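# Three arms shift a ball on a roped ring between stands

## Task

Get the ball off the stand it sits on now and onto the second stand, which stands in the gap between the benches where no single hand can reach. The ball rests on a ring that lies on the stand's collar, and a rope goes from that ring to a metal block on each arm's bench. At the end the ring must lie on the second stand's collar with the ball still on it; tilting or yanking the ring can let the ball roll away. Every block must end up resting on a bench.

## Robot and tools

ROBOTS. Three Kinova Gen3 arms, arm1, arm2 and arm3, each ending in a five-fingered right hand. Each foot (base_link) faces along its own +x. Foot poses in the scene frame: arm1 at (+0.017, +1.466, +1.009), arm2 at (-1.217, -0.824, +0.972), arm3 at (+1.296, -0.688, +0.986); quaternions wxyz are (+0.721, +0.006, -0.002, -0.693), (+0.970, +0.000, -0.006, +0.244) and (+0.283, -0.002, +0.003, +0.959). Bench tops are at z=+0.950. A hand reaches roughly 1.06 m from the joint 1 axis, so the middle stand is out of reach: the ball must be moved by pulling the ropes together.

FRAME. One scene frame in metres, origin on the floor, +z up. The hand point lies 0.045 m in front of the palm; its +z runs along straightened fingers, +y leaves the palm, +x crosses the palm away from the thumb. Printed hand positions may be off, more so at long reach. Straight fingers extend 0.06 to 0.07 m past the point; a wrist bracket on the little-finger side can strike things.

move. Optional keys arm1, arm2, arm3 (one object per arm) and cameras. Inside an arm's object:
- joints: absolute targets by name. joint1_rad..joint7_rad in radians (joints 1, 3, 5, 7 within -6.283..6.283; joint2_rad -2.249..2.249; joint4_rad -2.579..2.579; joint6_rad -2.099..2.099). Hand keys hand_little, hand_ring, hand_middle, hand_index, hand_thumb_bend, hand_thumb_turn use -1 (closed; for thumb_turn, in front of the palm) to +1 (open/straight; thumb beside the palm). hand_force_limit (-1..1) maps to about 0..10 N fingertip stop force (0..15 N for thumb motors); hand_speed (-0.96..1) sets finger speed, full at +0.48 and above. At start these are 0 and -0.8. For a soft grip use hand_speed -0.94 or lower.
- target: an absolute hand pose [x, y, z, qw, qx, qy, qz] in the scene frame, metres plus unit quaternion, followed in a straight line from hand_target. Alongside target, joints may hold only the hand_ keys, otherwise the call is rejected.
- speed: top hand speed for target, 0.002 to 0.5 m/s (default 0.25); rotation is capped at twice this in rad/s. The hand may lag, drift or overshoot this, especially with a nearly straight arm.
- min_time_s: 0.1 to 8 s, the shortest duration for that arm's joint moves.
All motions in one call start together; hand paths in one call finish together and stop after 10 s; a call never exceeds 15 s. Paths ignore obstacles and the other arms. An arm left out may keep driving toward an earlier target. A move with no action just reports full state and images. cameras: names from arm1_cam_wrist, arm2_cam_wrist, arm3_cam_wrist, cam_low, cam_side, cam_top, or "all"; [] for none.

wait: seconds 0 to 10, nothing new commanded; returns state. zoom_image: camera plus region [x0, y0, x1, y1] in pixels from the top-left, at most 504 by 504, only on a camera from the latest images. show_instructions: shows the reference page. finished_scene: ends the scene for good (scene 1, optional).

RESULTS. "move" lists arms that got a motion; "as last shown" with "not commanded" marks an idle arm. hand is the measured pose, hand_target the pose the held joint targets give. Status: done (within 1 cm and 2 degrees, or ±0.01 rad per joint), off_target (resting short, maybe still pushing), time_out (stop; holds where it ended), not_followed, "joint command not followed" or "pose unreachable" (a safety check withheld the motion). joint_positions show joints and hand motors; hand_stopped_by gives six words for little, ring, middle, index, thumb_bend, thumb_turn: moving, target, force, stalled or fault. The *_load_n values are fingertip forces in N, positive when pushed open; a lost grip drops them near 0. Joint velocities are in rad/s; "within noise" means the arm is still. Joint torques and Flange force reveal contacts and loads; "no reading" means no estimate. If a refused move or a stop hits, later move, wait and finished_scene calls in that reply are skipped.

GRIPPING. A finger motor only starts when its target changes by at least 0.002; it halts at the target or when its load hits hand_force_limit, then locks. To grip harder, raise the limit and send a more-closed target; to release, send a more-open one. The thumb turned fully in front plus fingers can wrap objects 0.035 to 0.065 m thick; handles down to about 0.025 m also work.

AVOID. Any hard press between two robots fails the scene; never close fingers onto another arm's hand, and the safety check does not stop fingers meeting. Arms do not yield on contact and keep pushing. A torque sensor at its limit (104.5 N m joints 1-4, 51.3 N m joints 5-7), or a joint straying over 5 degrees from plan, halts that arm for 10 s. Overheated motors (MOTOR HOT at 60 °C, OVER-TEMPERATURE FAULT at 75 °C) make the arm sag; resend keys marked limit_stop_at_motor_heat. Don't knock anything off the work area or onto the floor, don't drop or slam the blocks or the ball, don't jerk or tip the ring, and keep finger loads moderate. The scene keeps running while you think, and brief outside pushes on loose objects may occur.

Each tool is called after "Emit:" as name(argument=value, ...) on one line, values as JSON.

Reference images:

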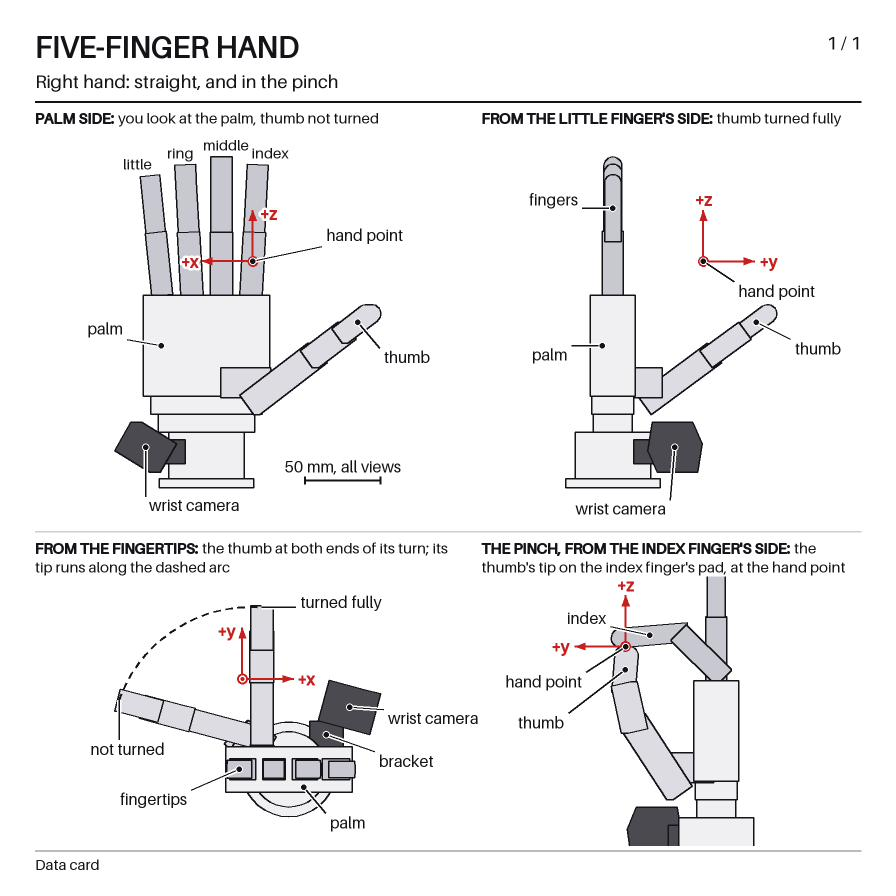

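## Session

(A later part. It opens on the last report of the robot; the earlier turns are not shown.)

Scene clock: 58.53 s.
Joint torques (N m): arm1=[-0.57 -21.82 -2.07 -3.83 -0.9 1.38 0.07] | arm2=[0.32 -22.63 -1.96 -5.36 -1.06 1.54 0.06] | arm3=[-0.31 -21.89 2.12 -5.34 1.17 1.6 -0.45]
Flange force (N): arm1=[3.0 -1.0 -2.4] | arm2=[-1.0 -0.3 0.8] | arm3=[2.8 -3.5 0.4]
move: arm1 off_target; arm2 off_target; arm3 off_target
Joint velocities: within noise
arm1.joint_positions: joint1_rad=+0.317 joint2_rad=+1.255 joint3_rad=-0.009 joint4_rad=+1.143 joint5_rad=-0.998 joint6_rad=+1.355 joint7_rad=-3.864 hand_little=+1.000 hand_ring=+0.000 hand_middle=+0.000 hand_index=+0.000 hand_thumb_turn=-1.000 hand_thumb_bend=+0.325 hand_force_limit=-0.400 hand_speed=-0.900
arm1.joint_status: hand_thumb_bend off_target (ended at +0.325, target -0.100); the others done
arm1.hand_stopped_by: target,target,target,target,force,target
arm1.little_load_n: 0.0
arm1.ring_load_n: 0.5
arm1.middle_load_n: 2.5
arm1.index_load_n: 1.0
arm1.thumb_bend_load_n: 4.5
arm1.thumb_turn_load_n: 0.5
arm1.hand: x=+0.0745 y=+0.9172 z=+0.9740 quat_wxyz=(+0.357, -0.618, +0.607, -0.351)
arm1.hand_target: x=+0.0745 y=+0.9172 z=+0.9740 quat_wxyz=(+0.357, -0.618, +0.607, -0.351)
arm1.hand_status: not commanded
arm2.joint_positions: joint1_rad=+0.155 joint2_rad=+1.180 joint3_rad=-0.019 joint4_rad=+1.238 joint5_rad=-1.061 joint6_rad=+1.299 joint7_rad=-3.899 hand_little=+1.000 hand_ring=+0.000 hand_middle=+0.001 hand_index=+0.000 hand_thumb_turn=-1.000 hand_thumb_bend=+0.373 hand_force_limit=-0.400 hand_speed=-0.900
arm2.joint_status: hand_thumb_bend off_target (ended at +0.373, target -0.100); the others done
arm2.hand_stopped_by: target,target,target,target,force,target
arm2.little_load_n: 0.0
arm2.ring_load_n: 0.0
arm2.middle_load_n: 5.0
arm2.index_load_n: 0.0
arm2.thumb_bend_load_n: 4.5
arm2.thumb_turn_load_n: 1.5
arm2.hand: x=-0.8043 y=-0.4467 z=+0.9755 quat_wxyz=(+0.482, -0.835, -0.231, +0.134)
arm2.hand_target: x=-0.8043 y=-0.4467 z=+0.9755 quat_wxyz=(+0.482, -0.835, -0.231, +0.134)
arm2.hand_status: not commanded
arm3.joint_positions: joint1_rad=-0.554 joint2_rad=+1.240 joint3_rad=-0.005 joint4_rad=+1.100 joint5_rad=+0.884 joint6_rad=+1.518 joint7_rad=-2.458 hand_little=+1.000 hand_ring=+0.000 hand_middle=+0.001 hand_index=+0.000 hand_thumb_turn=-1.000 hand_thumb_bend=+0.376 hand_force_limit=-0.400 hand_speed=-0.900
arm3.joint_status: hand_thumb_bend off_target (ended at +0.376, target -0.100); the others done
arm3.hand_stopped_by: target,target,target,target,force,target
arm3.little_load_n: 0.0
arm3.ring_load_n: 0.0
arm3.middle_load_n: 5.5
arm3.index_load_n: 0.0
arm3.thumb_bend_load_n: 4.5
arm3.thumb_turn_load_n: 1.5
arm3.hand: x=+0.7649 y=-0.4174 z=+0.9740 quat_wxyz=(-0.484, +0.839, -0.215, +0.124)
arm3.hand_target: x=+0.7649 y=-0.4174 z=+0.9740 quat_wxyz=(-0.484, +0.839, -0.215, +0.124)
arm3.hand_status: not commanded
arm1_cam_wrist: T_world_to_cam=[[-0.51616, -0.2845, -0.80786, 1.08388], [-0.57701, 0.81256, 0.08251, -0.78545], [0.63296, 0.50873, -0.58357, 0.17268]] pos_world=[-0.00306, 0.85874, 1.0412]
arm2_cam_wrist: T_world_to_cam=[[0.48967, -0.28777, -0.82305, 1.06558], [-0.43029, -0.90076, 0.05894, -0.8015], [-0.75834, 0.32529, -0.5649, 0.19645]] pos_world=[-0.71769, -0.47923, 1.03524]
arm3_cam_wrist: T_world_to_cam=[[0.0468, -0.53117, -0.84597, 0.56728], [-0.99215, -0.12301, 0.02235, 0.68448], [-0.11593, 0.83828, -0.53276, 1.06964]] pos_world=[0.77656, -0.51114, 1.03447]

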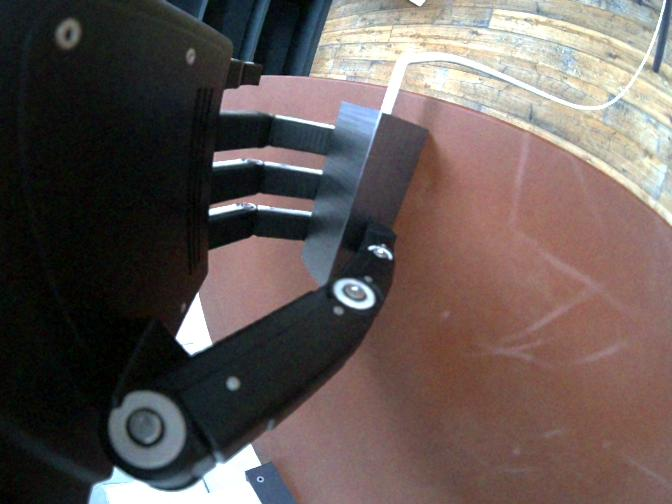

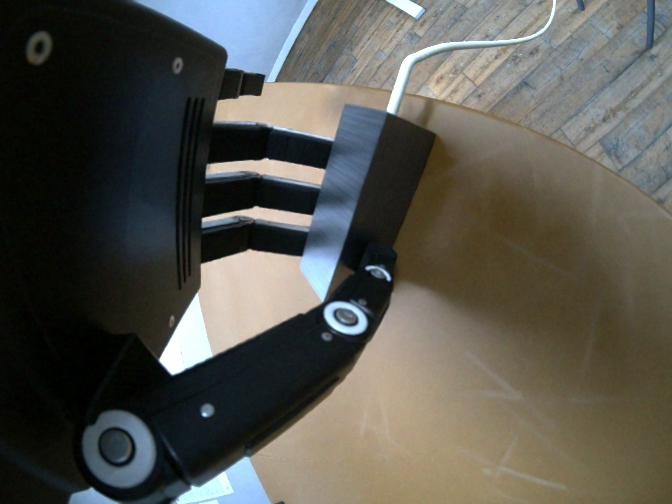

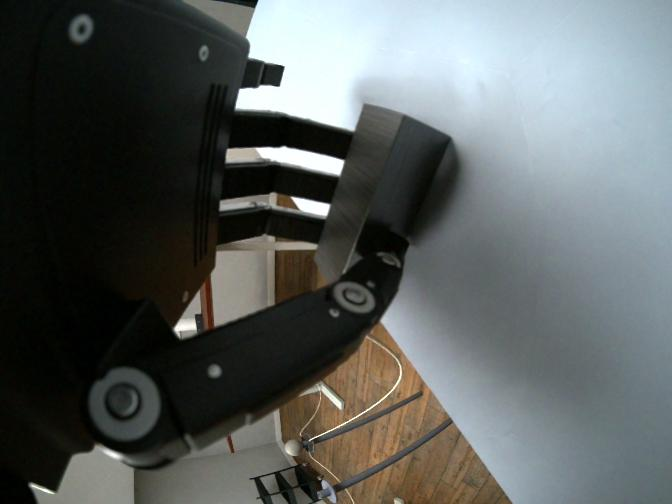

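Emit:
move(arm1={"joints": {"hand_index": -0.3, "hand_ring": -0.3, "hand_middle": -0.3, "hand_force_limit": -0.2, "hand_speed": -0.92}}, arm2={"joints": {"hand_index": -0.3, "hand_ring": -0.3, "hand_force_limit": -0.2, "hand_speed": -0.92}}, arm3={"joints": {"hand_index": -0.3, "hand_ring": -0.3, "hand_force_limit": -0.2, "hand_speed": -0.92}})

Emit:
move(arm1={"joints": {"hand_thumb_bend": -0.2, "hand_force_limit": 0.1, "hand_speed": -0.92}}, arm2={"joints": {"hand_thumb_bend": -0.2, "hand_force_limit": 0.1, "hand_speed": -0.92}}, arm3={"joints": {"hand_thumb_bend": -0.2, "hand_force_limit": 0.1, "hand_speed": -0.92}}, cameras=["arm1_cam_wrist", "arm2_cam_wrist", "arm3_cam_wrist"])

Scene clock: 60.43 s.
Joint torques (N m): arm1=[-0.16 -23.25 -2.24 -4.21 -1.18 1.78 0.04] | arm2=[0.42 -24.05 -2.4 -5.76 -1.44 2.01 0.01] | arm3=[-0.59 -23.19 2.44 -5.7 1.52 1.99 -0.45]
Flange force (N): arm1=[3.2 0.9 -0.5] | arm2=[-1.0 1.9 2.3] | arm3=[2.7 -1.6 2.0]
move: arm1 off_target; arm2 off_target; arm3 off_target
Joint velocities: within noise
arm1.joint_positions: joint1_rad=+0.317 joint2_rad=+1.255 joint3_rad=-0.009 joint4_rad=+1.143 joint5_rad=-0.998 joint6_rad=+1.355 joint7_rad=-3.864 hand_little=+1.000 hand_ring=-0.058 hand_middle=-0.020 hand_index=-0.043 hand_thumb_turn=-1.000 hand_thumb_bend=+0.326 hand_force_limit=-0.200 hand_speed=-0.920
arm1.joint_status: hand_ring off_target (ended at -0.058, target -0.300); hand_middle off_target (ended at -0.020, target -0.300); hand_index off_target (ended at -0.043, target -0.300); the others done
arm1.hand_stopped_by: target,force,force,force,force,target
arm1.little_load_n: 0.0
arm1.ring_load_n: 4.0
arm1.middle_load_n: 2.5
arm1.index_load_n: 4.0
arm1.thumb_bend_load_n: 8.5
arm1.thumb_turn_load_n: 1.5
arm1.hand: x=+0.0745 y=+0.9172 z=+0.9740 quat_wxyz=(+0.357, -0.618, +0.607, -0.351)
arm1.hand_target: x=+0.0745 y=+0.9172 z=+0.9740 quat_wxyz=(+0.357, -0.618, +0.607, -0.351)
arm1.hand_status: not commanded
arm2.joint_positions: joint1_rad=+0.155 joint2_rad=+1.180 joint3_rad=-0.019 joint4_rad=+1.238 joint5_rad=-1.061 joint6_rad=+1.299 joint7_rad=-3.899 hand_little=+1.000 hand_ring=-0.028 hand_middle=+0.000 hand_index=-0.020 hand_thumb_turn=-1.000 hand_thumb_bend=+0.374 hand_force_limit=-0.200 hand_speed=-0.920
arm2.joint_status: hand_ring off_target (ended at -0.028, target -0.300); hand_index off_target (ended at -0.020, target -0.300); the others done
arm2.hand_stopped_by: target,force,target,force,force,target
arm2.little_load_n: 0.0
arm2.ring_load_n: 3.5
arm2.middle_load_n: 1.5
arm2.index_load_n: 4.0
arm2.thumb_bend_load_n: 8.5
arm2.thumb_turn_load_n: 2.5
arm2.hand: x=-0.8043 y=-0.4467 z=+0.9755 quat_wxyz=(+0.482, -0.835, -0.231, +0.134)
arm2.hand_target: x=-0.8043 y=-0.4467 z=+0.9755 quat_wxyz=(+0.482, -0.835, -0.231, +0.134)
arm2.hand_status: not commanded
arm3.joint_positions: joint1_rad=-0.554 joint2_rad=+1.240 joint3_rad=-0.005 joint4_rad=+1.100 joint5_rad=+0.884 joint6_rad=+1.518 joint7_rad=-2.458 hand_little=+1.000 hand_ring=-0.028 hand_middle=+0.000 hand_index=-0.020 hand_thumb_turn=-1.000 hand_thumb_bend=+0.377 hand_force_limit=-0.200 hand_speed=-0.920
arm3.joint_status: hand_ring off_target (ended at -0.028, target -0.300); hand_index off_target (ended at -0.020, target -0.300); the others done
arm3.hand_stopped_by: target,force,target,force,force,target
arm3.little_load_n: 0.0
arm3.ring_load_n: 4.0
arm3.middle_load_n: 1.5
arm3.index_load_n: 4.0
arm3.thumb_bend_load_n: 8.5
arm3.thumb_turn_load_n: 2.0
arm3.hand: x=+0.7649 y=-0.4174 z=+0.9740 quat_wxyz=(-0.484, +0.839, -0.215, +0.124)
arm3.hand_target: x=+0.7649 y=-0.4174 z=+0.9740 quat_wxyz=(-0.484, +0.839, -0.215, +0.124)
arm3.hand_status: not commanded
pictures: none

Scene clock: 61.07 s.
Joint torques (N m): arm1=[-0.19 -23.25 -2.23 -4.19 -1.19 1.78 0.02] | arm2=[0.43 -24 -2.4 -5.71 -1.48 1.98 0.05] | arm3=[-0.62 -23.22 2.46 -5.68 1.52 1.97 -0.47]
Flange force (N): arm1=[3.2 1.0 -0.5] | arm2=[-0.7 1.9 2.2] | arm3=[2.5 -1.5 2.0]
move: arm1 off_target; arm2 off_target; arm3 off_target
Joint velocities: within noise
arm1.joint_positions: joint1_rad=+0.317 joint2_rad=+1.255 joint3_rad=-0.009 joint4_rad=+1.143 joint5_rad=-0.998 joint6_rad=+1.355 joint7_rad=-3.864 hand_little=+1.000 hand_ring=-0.058 hand_middle=-0.020 hand_index=-0.043 hand_thumb_turn=-1.000 hand_thumb_bend=+0.326 hand_force_limit=+0.100 hand_speed=-0.920
arm1.joint_status: hand_thumb_bend off_target (ended at +0.326, target -0.200); the others done
arm1.hand_stopped_by: target,force,force,force,force,target
arm1.little_load_n: 0.0
arm1.ring_load_n: 4.5
arm1.middle_load_n: 3.0
arm1.index_load_n: 4.0
arm1.thumb_bend_load_n: 8.5
arm1.thumb_turn_load_n: 1.0
arm1.hand: x=+0.0745 y=+0.9172 z=+0.9740 quat_wxyz=(+0.357, -0.618, +0.607, -0.351)
arm1.hand_target: x=+0.0745 y=+0.9172 z=+0.9740 quat_wxyz=(+0.357, -0.618, +0.607, -0.351)
arm1.hand_status: not commanded
arm2.joint_positions: joint1_rad=+0.155 joint2_rad=+1.180 joint3_rad=-0.019 joint4_rad=+1.238 joint5_rad=-1.061 joint6_rad=+1.299 joint7_rad=-3.899 hand_little=+1.000 hand_ring=-0.028 hand_middle=+0.000 hand_index=-0.020 hand_thumb_turn=-1.000 hand_thumb_bend=+0.374 hand_force_limit=+0.100 hand_speed=-0.920
arm2.joint_status: hand_thumb_bend off_target (ended at +0.374, target -0.200); the others done
arm2.hand_stopped_by: target,force,target,force,force,target
arm2.little_load_n: 0.0
arm2.ring_load_n: 4.0
arm2.middle_load_n: 1.5
arm2.index_load_n: 4.5
arm2.thumb_bend_load_n: 8.5
arm2.thumb_turn_load_n: 2.5
arm2.hand: x=-0.8043 y=-0.4467 z=+0.9755 quat_wxyz=(+0.482, -0.835, -0.231, +0.134)
arm2.hand_target: x=-0.8043 y=-0.4467 z=+0.9755 quat_wxyz=(+0.482, -0.835, -0.231, +0.134)
arm2.hand_status: not commanded
arm3.joint_positions: joint1_rad=-0.554 joint2_rad=+1.240 joint3_rad=-0.005 joint4_rad=+1.100 joint5_rad=+0.884 joint6_rad=+1.518 joint7_rad=-2.458 hand_little=+1.000 hand_ring=-0.028 hand_middle=+0.000 hand_index=-0.020 hand_thumb_turn=-1.000 hand_thumb_bend=+0.377 hand_force_limit=+0.100 hand_speed=-0.920
arm3.joint_status: hand_thumb_bend off_target (ended at +0.377, target -0.200); the others done
arm3.hand_stopped_by: target,force,target,force,force,target
arm3.little_load_n: 0.0
arm3.ring_load_n: 4.0
arm3.middle_load_n: 1.5
arm3.index_load_n: 4.0
arm3.thumb_bend_load_n: 8.5
arm3.thumb_turn_load_n: 2.0
arm3.hand: x=+0.7649 y=-0.4174 z=+0.9740 quat_wxyz=(-0.484, +0.839, -0.215, +0.124)
arm3.hand_target: x=+0.7649 y=-0.4174 z=+0.9740 quat_wxyz=(-0.484, +0.839, -0.215, +0.124)
arm3.hand_status: not commanded
arm1_cam_wrist: T_world_to_cam=[[-0.51616, -0.2845, -0.80786, 1.08388], [-0.57701, 0.81256, 0.08251, -0.78545], [0.63296, 0.50873, -0.58357, 0.17268]] pos_world=[-0.00306, 0.85874, 1.0412]
arm2_cam_wrist: T_world_to_cam=[[0.4896, -0.28774, -0.8231, 1.0656], [-0.43029, -0.90077, 0.05894, -0.8015], [-0.75838, 0.32531, -0.56483, 0.19635]] pos_world=[-0.71769, -0.47923, 1.03524]
arm3_cam_wrist: T_world_to_cam=[[0.04688, -0.53117, -0.84597, 0.56714], [-0.99215, -0.12305, 0.02228, 0.68453], [-0.11593, 0.83828, -0.53277, 1.06958]] pos_world=[0.77656, -0.51114, 1.03437]

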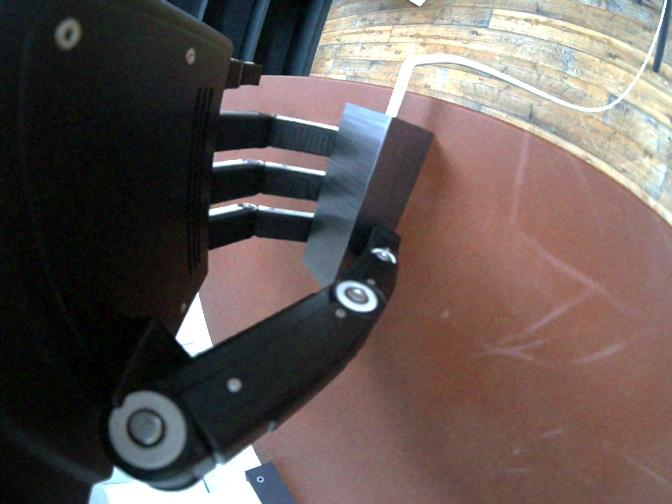

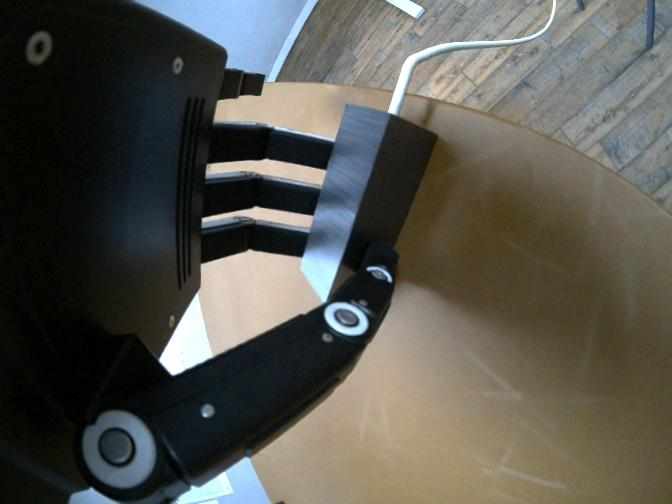

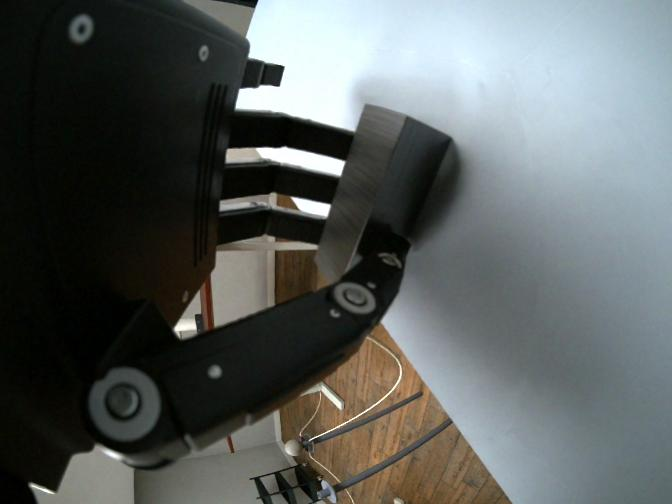

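Emit:
move(arm1={"joints": {"hand_index": -0.4, "hand_ring": -0.4, "hand_middle": -0.4, "hand_force_limit": 0.0, "hand_speed": -0.94}}, arm2={"joints": {"hand_index": -0.4, "hand_ring": -0.4, "hand_middle": -0.4, "hand_force_limit": 0.0, "hand_speed": -0.94}}, arm3={"joints": {"hand_index": -0.4, "hand_ring": -0.4, "hand_middle": -0.4, "hand_force_limit": 0.0, "hand_speed": -0.94}})

Scene clock: 63.33 s.
Joint torques (N m): arm1=[0.29 -21.64 -1.21 -3.94 -0.56 1.05 0.05] | arm2=[0.31 -23.53 -2.32 -5.66 -1.37 1.77 0.09] | arm3=[-0.44 -22.45 2.32 -5.49 1.34 1.82 -0.42]
Flange force (N): arm1=[2.9 -2.2 -1.4] | arm2=[-1.0 1.1 1.5] | arm3=[2.9 -2.6 1.2]
move: arm1 off_target; arm2 off_target; arm3 off_target
Joint velocities: within noise
arm1.joint_positions: joint1_rad=+0.317 joint2_rad=+1.255 joint3_rad=-0.009 joint4_rad=+1.143 joint5_rad=-0.998 joint6_rad=+1.355 joint7_rad=-3.864 hand_little=+1.000 hand_ring=-0.068 hand_middle=-0.040 hand_index=-0.052 hand_thumb_turn=-1.000 hand_thumb_bend=+0.326 hand_force_limit=+0.000 hand_speed=-0.940
arm1.joint_status: hand_ring off_target (ended at -0.068, target -0.400); hand_middle off_target (ended at -0.040, target -0.400); hand_index off_target (ended at -0.052, target -0.400); the others done
arm1.hand_stopped_by: target,force,force,force,force,target
arm1.little_load_n: 0.0
arm1.ring_load_n: 5.0
arm1.middle_load_n: 5.5
arm1.index_load_n: 4.5
arm1.thumb_bend_load_n: 9.0
arm1.thumb_turn_load_n: 1.5
arm1.hand: x=+0.0745 y=+0.9172 z=+0.9740 quat_wxyz=(+0.357, -0.618, +0.607, -0.351)
arm1.hand_target: x=+0.0745 y=+0.9172 z=+0.9740 quat_wxyz=(+0.357, -0.618, +0.607, -0.351)
arm1.hand_status: not commanded
arm2.joint_positions: joint1_rad=+0.155 joint2_rad=+1.180 joint3_rad=-0.019 joint4_rad=+1.238 joint5_rad=-1.061 joint6_rad=+1.299 joint7_rad=-3.899 hand_little=+1.000 hand_ring=-0.048 hand_middle=-0.014 hand_index=-0.024 hand_thumb_turn=-1.000 hand_thumb_bend=+0.375 hand_force_limit=+0.000 hand_speed=-0.940
arm2.joint_status: hand_ring off_target (ended at -0.048, target -0.400); hand_middle off_target (ended at -0.014, target -0.400); hand_index off_target (ended at -0.024, target -0.400); the others done
arm2.hand_stopped_by: target,force,force,force,force,target
arm2.little_load_n: 0.0
arm2.ring_load_n: 6.0
arm2.middle_load_n: 5.0
arm2.index_load_n: 4.0
arm2.thumb_bend_load_n: 12.0
arm2.thumb_turn_load_n: 4.5
arm2.hand: x=-0.8043 y=-0.4467 z=+0.9755 quat_wxyz=(+0.482, -0.835, -0.231, +0.134)
arm2.hand_target: x=-0.8043 y=-0.4467 z=+0.9755 quat_wxyz=(+0.482, -0.835, -0.231, +0.134)
arm2.hand_status: not commanded
arm3.joint_positions: joint1_rad=-0.554 joint2_rad=+1.240 joint3_rad=-0.005 joint4_rad=+1.100 joint5_rad=+0.884 joint6_rad=+1.518 joint7_rad=-2.458 hand_little=+1.000 hand_ring=-0.043 hand_middle=-0.015 hand_index=-0.030 hand_thumb_turn=-1.000 hand_thumb_bend=+0.378 hand_force_limit=+0.000 hand_speed=-0.940
arm3.joint_status: hand_ring off_target (ended at -0.043, target -0.400); hand_middle off_target (ended at -0.015, target -0.400); hand_index off_target (ended at -0.030, target -0.400); the others done
arm3.hand_stopped_by: target,force,force,force,force,target
arm3.little_load_n: 0.0
arm3.ring_load_n: 5.0
arm3.middle_load_n: 6.0
arm3.index_load_n: 5.0
arm3.thumb_bend_load_n: 13.0
arm3.thumb_turn_load_n: 3.0
arm3.hand: x=+0.7649 y=-0.4174 z=+0.9740 quat_wxyz=(-0.484, +0.839, -0.215, +0.124)
arm3.hand_target: x=+0.7649 y=-0.4174 z=+0.9740 quat_wxyz=(-0.484, +0.839, -0.215, +0.124)
arm3.hand_status: not commanded
pictures: none

Emit:
move(arm1={"target": [0.0745, 0.9172, 1.034, 0.3566, -0.6177, 0.6070, -0.3505], "speed": 0.06}, arm2={"target": [-0.8043, -0.4467, 1.0355, 0.4818, -0.8345, -0.2314, 0.1336], "speed": 0.06}, arm3={"target": [0.7649, -0.4174, 1.034, 0.4843, -0.8388, 0.2154, -0.1244], "speed": 0.06}, cameras=["all"])

Emit:
zoom_image(camera="cam_side", region=[630, 330, 720, 400])

Emit:
zoom_image(camera="cam_low", region=[385, 210, 445, 280])

Emit:
zoom_image(camera="cam_top", region=[405, 195, 455, 245])

Scene clock: 66.80 s.
Joint torques (N m): arm1=[-0.21 -23.27 -2.32 -4.78 -1.39 1.83 0.04] | arm2=[0.45 -23.71 -2.26 -6.2 -1.6 1.83 0.06] | arm3=[-0.59 -23.03 2.44 -6.16 1.69 1.93 -0.44]
Flange force (N): arm1=[2.9 1.2 -0.3] | arm2=[-0.2 2.1 2.2] | arm3=[2.6 -1.0 2.3]
move: arm1 done; arm2 done; arm3 done
Joint velocities: within noise
arm1.joint_positions: joint1_rad=+0.314 joint2_rad=+1.143 joint3_rad=-0.004 joint4_rad=+1.180 joint5_rad=-0.990 joint6_rad=+1.397 joint7_rad=-3.926 hand_little=+1.000 hand_ring=-0.068 hand_middle=-0.040 hand_index=-0.052 hand_thumb_turn=-1.000 hand_thumb_bend=+0.326 hand_force_limit=+0.000 hand_speed=-0.940
arm1.joint_status: not commanded
arm1.hand_stopped_by: target,force,force,force,force,target
arm1.little_load_n: 0.0
arm1.ring_load_n: 4.0
arm1.middle_load_n: 4.5
arm1.index_load_n: 4.0
arm1.thumb_bend_load_n: 10.0
arm1.thumb_turn_load_n: 1.5
arm1.hand: x=+0.0745 y=+0.9172 z=+1.0340 quat_wxyz=(+0.357, -0.618, +0.607, -0.350)
arm1.hand_target: x=+0.0745 y=+0.9172 z=+1.0340 quat_wxyz=(+0.357, -0.618, +0.607, -0.350)
arm1.hand_status: done (0.000 m and 0.0 deg from the pose sent, 0.060 m and 0.0 deg at the start)
arm2.joint_positions: joint1_rad=+0.151 joint2_rad=+1.073 joint3_rad=-0.011 joint4_rad=+1.256 joint5_rad=-1.049 joint6_rad=+1.347 joint7_rad=-3.976 hand_little=+1.000 hand_ring=-0.048 hand_middle=-0.014 hand_index=-0.024 hand_thumb_turn=-1.000 hand_thumb_bend=+0.375 hand_force_limit=+0.000 hand_speed=-0.940
arm2.joint_status: not commanded
arm2.hand_stopped_by: target,force,force,force,force,target
arm2.little_load_n: 0.0
arm2.ring_load_n: 6.0
arm2.middle_load_n: 4.5
arm2.index_load_n: 4.0
arm2.thumb_bend_load_n: 12.0
arm2.thumb_turn_load_n: 4.5
arm2.hand: x=-0.8043 y=-0.4467 z=+1.0355 quat_wxyz=(+0.482, -0.835, -0.231, +0.134)
arm2.hand_target: x=-0.8043 y=-0.4467 z=+1.0355 quat_wxyz=(+0.482, -0.835, -0.231, +0.134)
arm2.hand_status: done (0.000 m and 0.0 deg from the pose sent, 0.060 m and 0.0 deg at the start)
arm3.joint_positions: joint1_rad=-0.555 joint2_rad=+1.134 joint3_rad=-0.004 joint4_rad=+1.127 joint5_rad=+0.881 joint6_rad=+1.568 joint7_rad=-2.397 hand_little=+1.000 hand_ring=-0.043 hand_middle=-0.015 hand_index=-0.030 hand_thumb_turn=-1.000 hand_thumb_bend=+0.378 hand_force_limit=+0.000 hand_speed=-0.940
arm3.joint_status: not commanded
arm3.hand_stopped_by: target,force,force,force,force,target
arm3.little_load_n: 0.0
arm3.ring_load_n: 5.0
arm3.middle_load_n: 6.0
arm3.index_load_n: 5.0
arm3.thumb_bend_load_n: 13.5
arm3.thumb_turn_load_n: 3.5
arm3.hand: x=+0.7649 y=-0.4174 z=+1.0340 quat_wxyz=(-0.484, +0.839, -0.215, +0.124)
arm3.hand_target: x=+0.7649 y=-0.4174 z=+1.0340 quat_wxyz=(-0.484, +0.839, -0.215, +0.124)
arm3.hand_status: done (0.000 m and 0.0 deg from the pose sent, 0.060 m and 0.0 deg at the start)
pictures: arm1_cam_wrist, arm2_cam_wrist, arm3_cam_wrist, cam_low, cam_side, cam_top
arm1_cam_wrist: T_world_to_cam=[[-0.51614, -0.28449, -0.80788, 1.13236], [-0.57706, 0.81252, 0.08255, -0.79041], [0.63293, 0.5088, -0.58354, 0.2076]] pos_world=[-0.00306, 0.85874, 1.1012]
arm2_cam_wrist: T_world_to_cam=[[0.48967, -0.28777, -0.82305, 1.11496], [-0.43029, -0.90076, 0.05894, -0.80504], [-0.75834, 0.32529, -0.5649, 0.23034]] pos_world=[-0.71769, -0.47923, 1.09524]
arm3_cam_wrist: T_world_to_cam=[[0.04688, -0.53117, -0.84597, 0.6179], [-0.99215, -0.12305, 0.02228, 0.68319], [-0.11593, 0.83828, -0.53277, 1.10155]] pos_world=[0.77656, -0.51114, 1.09437]

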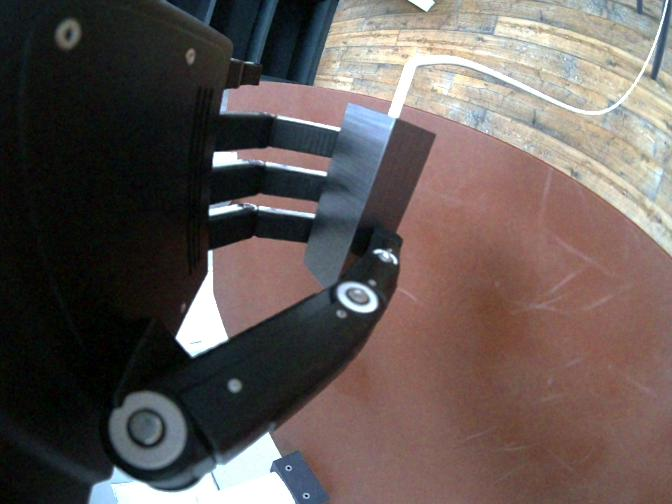

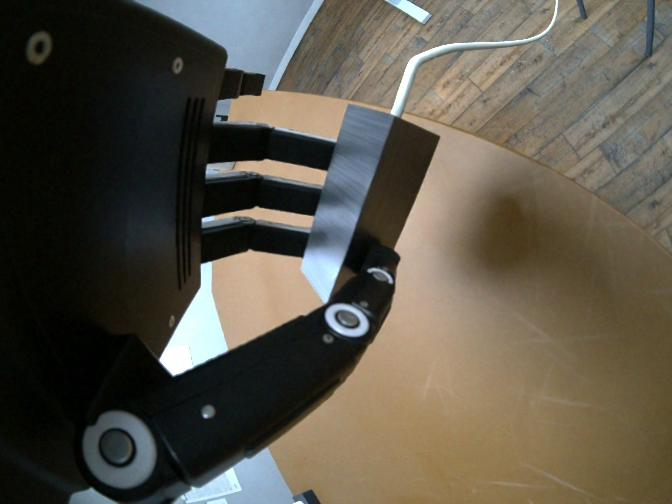

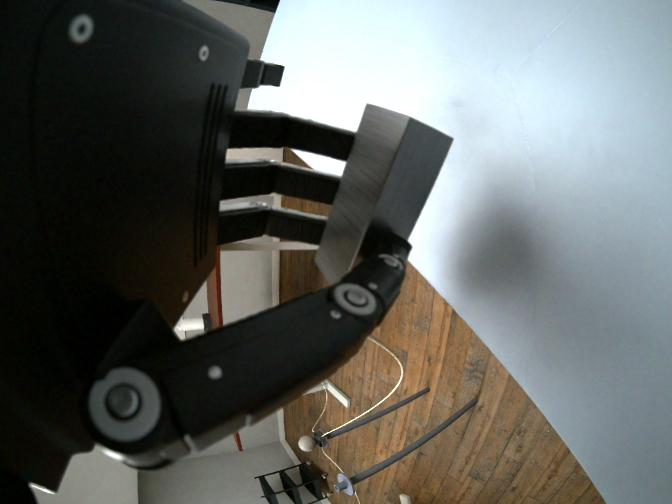

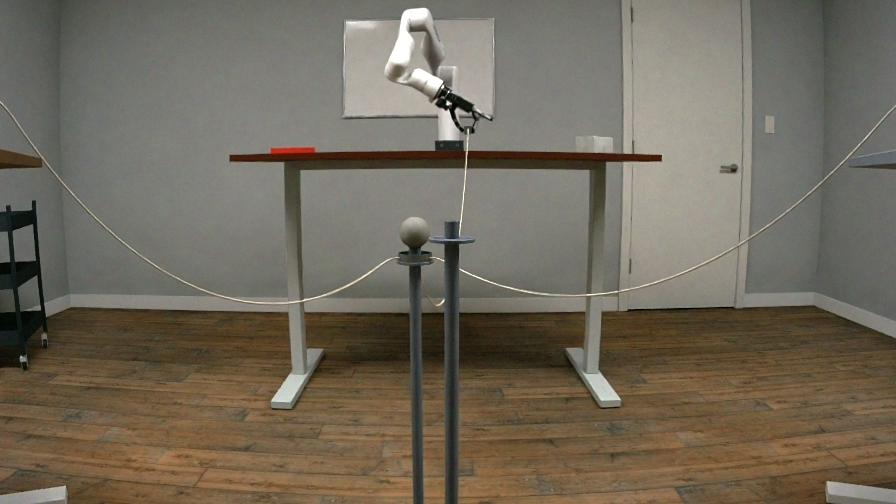

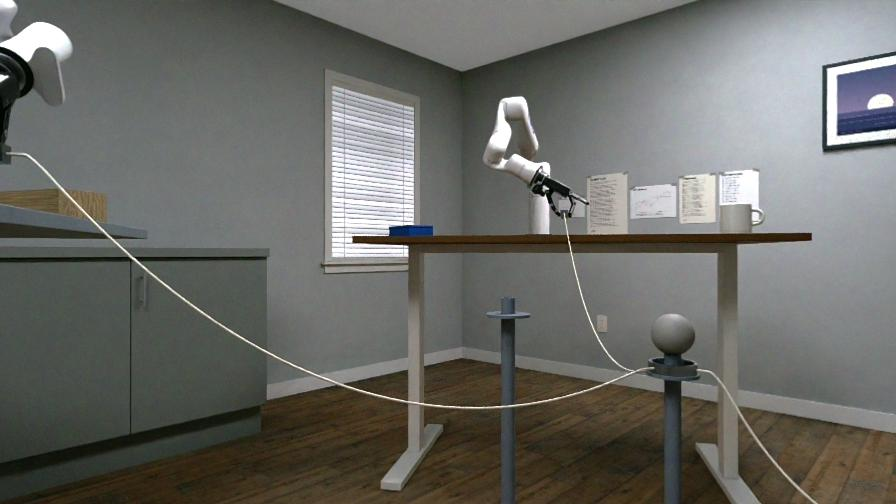

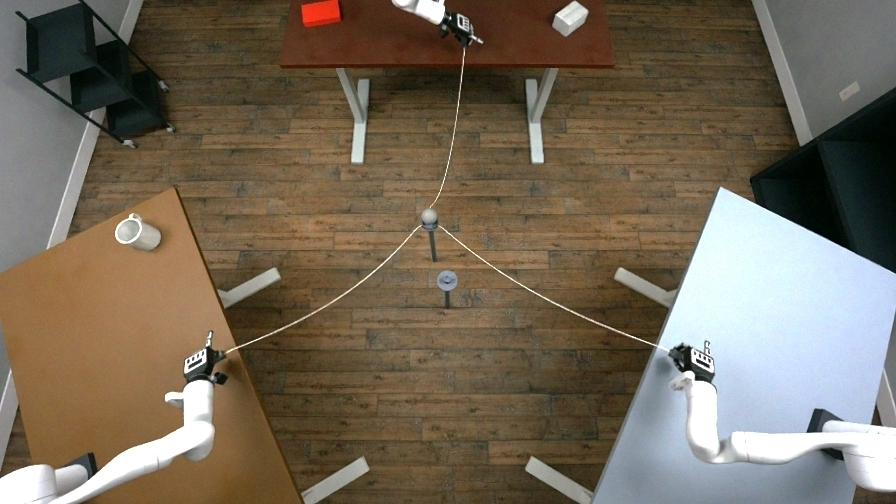

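Scaled by 5.600 from the camera's image (finer frame: 1280x720).

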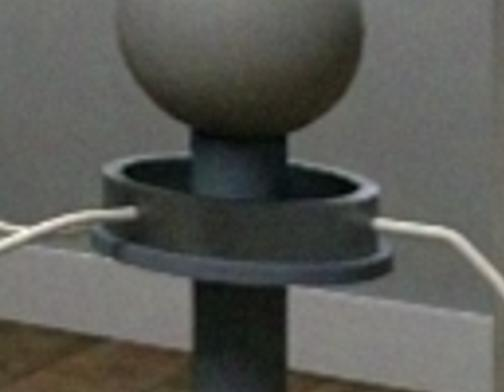

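Scaled by 7.200 from the camera's image (finer frame: 1280x720).

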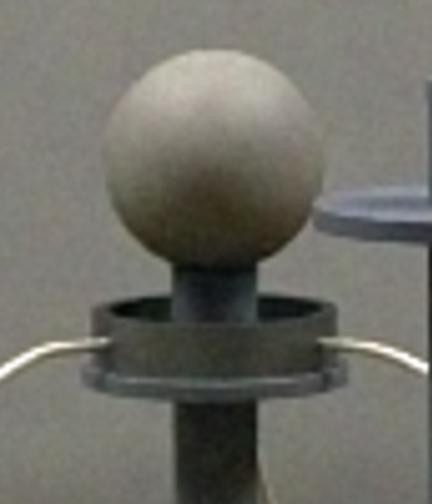

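Scaled by 10.080 from the camera's image (finer frame: 1280x720).

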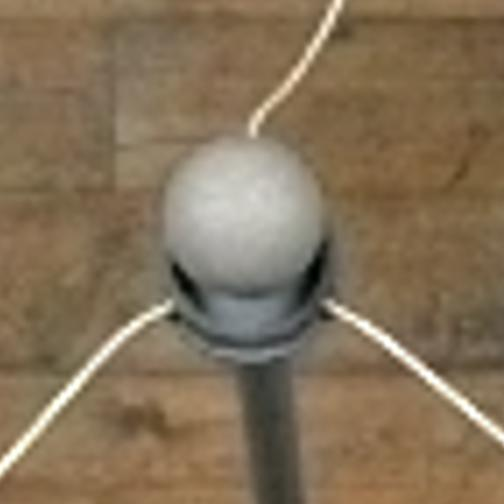

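Emit:
move(arm1={"target": [-0.080, 1.157, 1.1345, 0.3536, -0.6124, 0.6124, -0.3536], "speed": 0.08}, arm2={"target": [-0.957, -0.2755, 1.108, 0.4860, -0.8418, -0.2036, 0.1176], "speed": 0.08}, arm3={"target": [0.850, -0.292, 1.1475, 0.4860, -0.8418, 0.2036, -0.1176], "speed": 0.08}, cameras=["all"])

Scene clock: 76.27 s.
Joint torques (N m): arm1=[-0.03 -17.22 -0.78 -2.8 -0.64 2.32 0.08] | arm2=[0.5 -21.57 -2.64 -7.15 -1.49 1.65 0.06] | arm3=[-0.53 -20.12 2.42 -6.87 1.9 1.67 -0.43]
Flange force (N): arm1=[2.1 1.4 -0.9] | arm2=[-0.4 2.1 2.1] | arm3=[2.7 -0.3 1.7]
move: arm1 done; arm2 done; arm3 done
Joint velocities: within noise
arm1.joint_positions: joint1_rad=+0.700 joint2_rad=+0.755 joint3_rad=+0.124 joint4_rad=+1.730 joint5_rad=-0.737 joint6_rad=+1.571 joint7_rad=-3.551 hand_little=+1.000 hand_ring=-0.068 hand_middle=-0.040 hand_index=-0.052 hand_thumb_turn=-1.000 hand_thumb_bend=+0.326 hand_force_limit=+0.000 hand_speed=-0.940
arm1.joint_status: not commanded
arm1.hand_stopped_by: target,force,force,force,force,target
arm1.little_load_n: 0.5
arm1.ring_load_n: 3.5
arm1.middle_load_n: 4.5
arm1.index_load_n: 4.0
arm1.thumb_bend_load_n: 10.0
arm1.thumb_turn_load_n: 1.5
arm1.hand: x=-0.0800 y=+1.1570 z=+1.1345 quat_wxyz=(+0.354, -0.612, +0.612, -0.354)
arm1.hand_target: x=-0.0800 y=+1.1570 z=+1.1345 quat_wxyz=(+0.354, -0.612, +0.612, -0.354)
arm1.hand_status: done (0.000 m and 0.0 deg from the pose sent, 0.302 m and 1.0 deg at the start)
arm2.joint_positions: joint1_rad=-0.180 joint2_rad=+0.833 joint3_rad=-0.125 joint4_rad=+1.536 joint5_rad=-1.282 joint6_rad=+0.959 joint7_rad=-4.087 hand_little=+1.000 hand_ring=-0.048 hand_middle=-0.014 hand_index=-0.024 hand_thumb_turn=-1.000 hand_thumb_bend=+0.375 hand_force_limit=+0.000 hand_speed=-0.940
arm2.joint_status: not commanded
arm2.hand_stopped_by: target,force,force,force,force,target
arm2.little_load_n: 0.0
arm2.ring_load_n: 6.0
arm2.middle_load_n: 5.0
arm2.index_load_n: 4.0
arm2.thumb_bend_load_n: 12.5
arm2.thumb_turn_load_n: 5.0
arm2.hand: x=-0.9570 y=-0.2755 z=+1.1080 quat_wxyz=(+0.486, -0.842, -0.204, +0.118)
arm2.hand_target: x=-0.9570 y=-0.2755 z=+1.1080 quat_wxyz=(+0.486, -0.842, -0.204, +0.118)
arm2.hand_status: done (0.000 m and 0.0 deg from the pose sent, 0.241 m and 3.8 deg at the start)
arm3.joint_positions: joint1_rad=-0.356 joint2_rad=+0.820 joint3_rad=+0.047 joint4_rad=+1.424 joint5_rad=+1.003 joint6_rad=+1.394 joint7_rad=-2.252 hand_little=+1.000 hand_ring=-0.043 hand_middle=-0.015 hand_index=-0.030 hand_thumb_turn=-1.000 hand_thumb_bend=+0.378 hand_force_limit=+0.000 hand_speed=-0.940
arm3.joint_status: not commanded
arm3.hand_stopped_by: target,force,force,force,force,target
arm3.little_load_n: 0.0
arm3.ring_load_n: 5.0
arm3.middle_load_n: 6.0
arm3.index_load_n: 5.0
arm3.thumb_bend_load_n: 13.5
arm3.thumb_turn_load_n: 3.0
arm3.hand: x=+0.8500 y=-0.2920 z=+1.1475 quat_wxyz=(-0.486, +0.842, -0.204, +0.118)
arm3.hand_target: x=+0.8500 y=-0.2920 z=+1.1475 quat_wxyz=(-0.486, +0.842, -0.204, +0.118)
arm3.hand_status: done (0.000 m and 0.0 deg from the pose sent, 0.189 m and 1.6 deg at the start)
pictures: arm1_cam_wrist, arm2_cam_wrist, arm3_cam_wrist, cam_low, cam_side, cam_top
arm1_cam_wrist: T_world_to_cam=[[-0.52102, -0.27536, -0.8079, 1.1911], [-0.56278, 0.82246, 0.08262, -1.09312], [0.64172, 0.49772, -0.58349, 0.25551]] pos_world=[-0.15857, 1.09987, 1.2017]
arm2_cam_wrist: T_world_to_cam=[[0.46946, -0.31968, -0.82305, 1.27044], [-0.48907, -0.87024, 0.05904, -0.76878], [-0.73513, 0.37481, -0.56489, 0.13564]] pos_world=[-0.8727, -0.31373, 1.16764]
arm3_cam_wrist: T_world_to_cam=[[0.06175, -0.52971, -0.84593, 0.76429], [-0.9883, -0.15086, 0.02232, 0.76908], [-0.13944, 0.83466, -0.53283, 1.08571]] pos_world=[0.86428, -0.38532, 1.20787]

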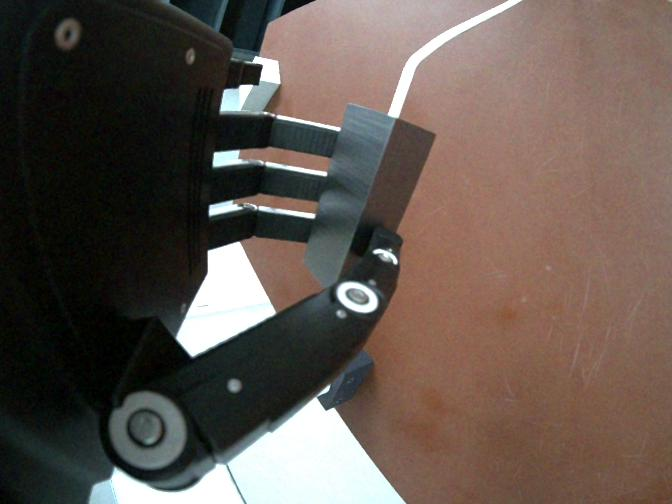

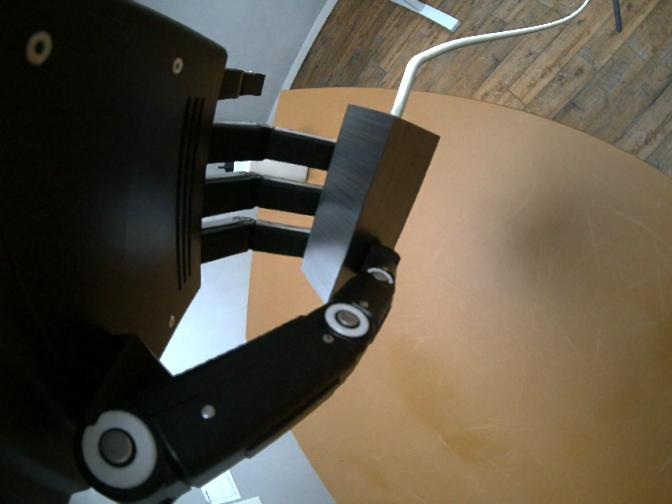

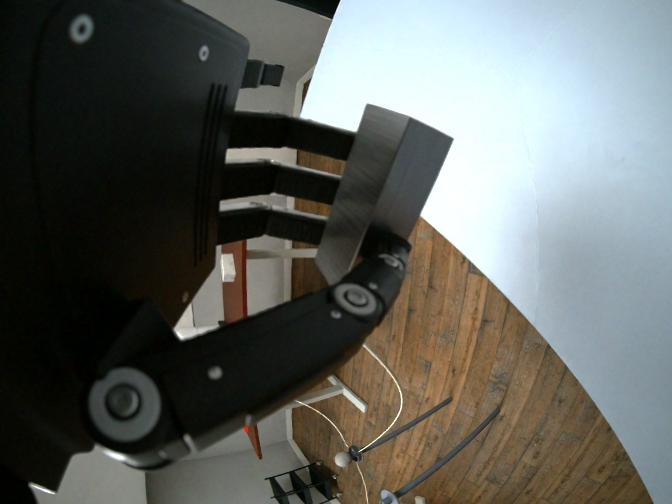

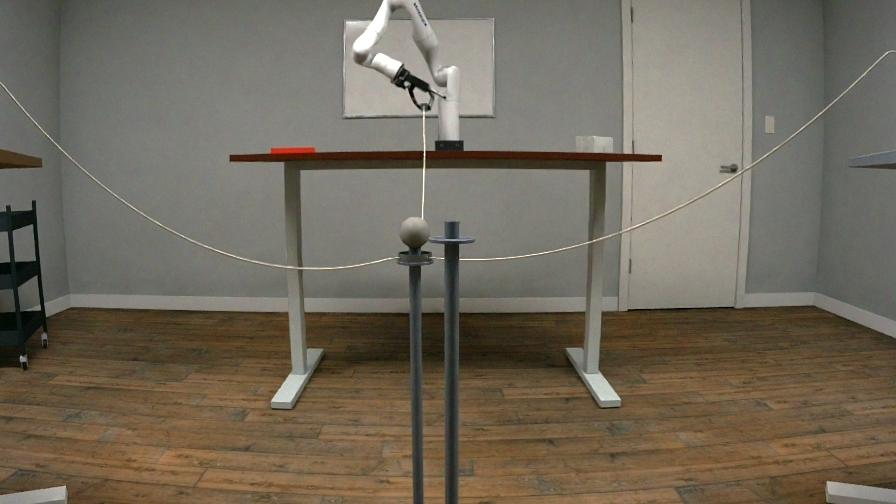

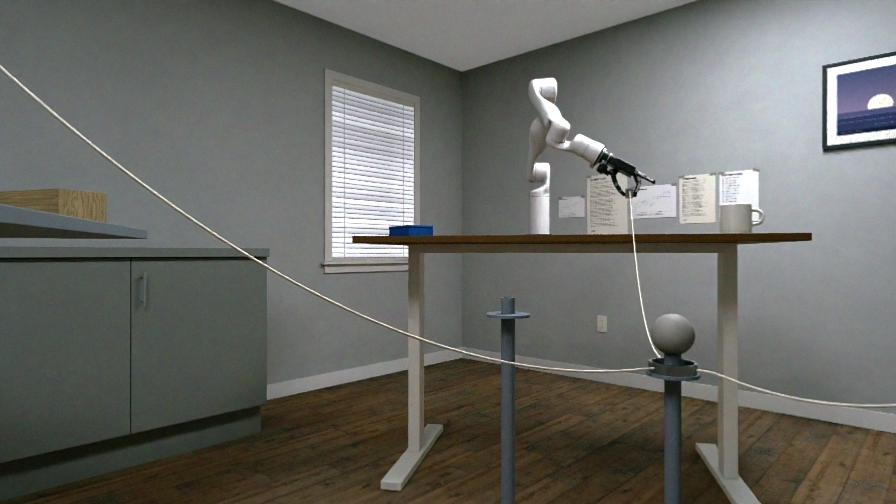

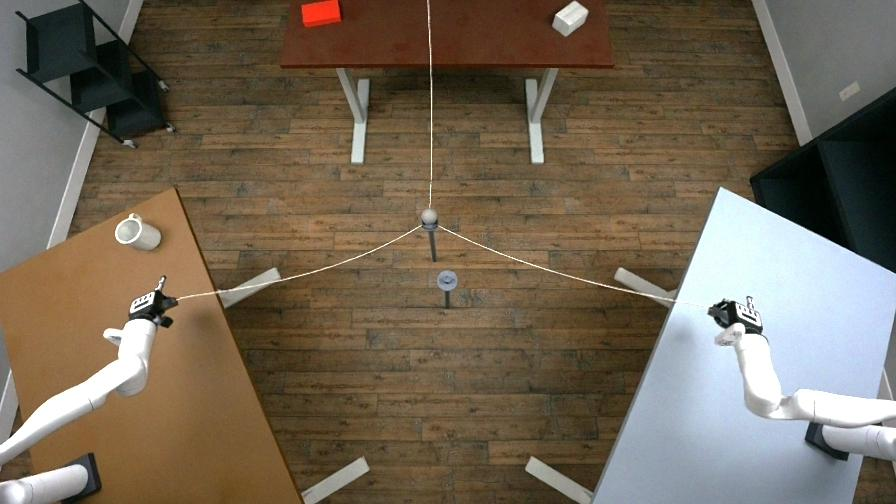

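Emit:
zoom_image(camera="cam_low", region=[0, 60, 400, 300])

Emit:
zoom_image(camera="cam_low", region=[360, 90, 500, 290])

Emit:
zoom_image(camera="cam_side", region=[600, 300, 896, 504])

Scaled by 1.260 from the camera's image (finer frame: 1280x720).

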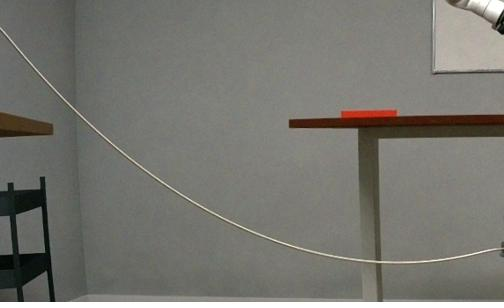

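Scaled by 2.520 from the camera's image (finer frame: 1280x720).

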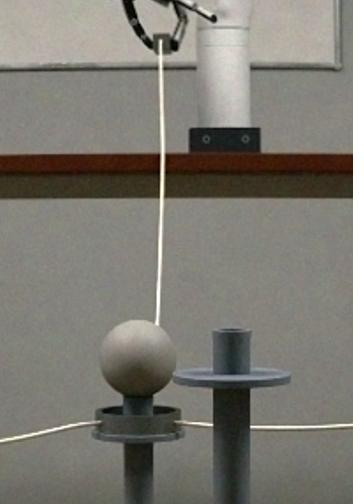

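Scaled by 1.703 from the camera's image (finer frame: 1280x720).

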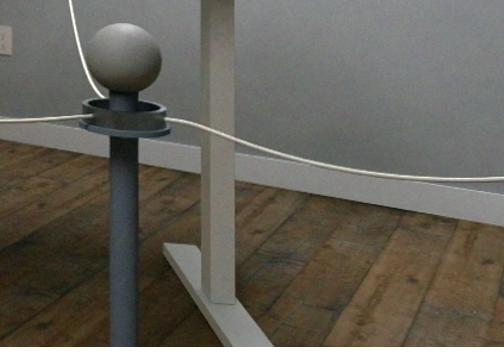

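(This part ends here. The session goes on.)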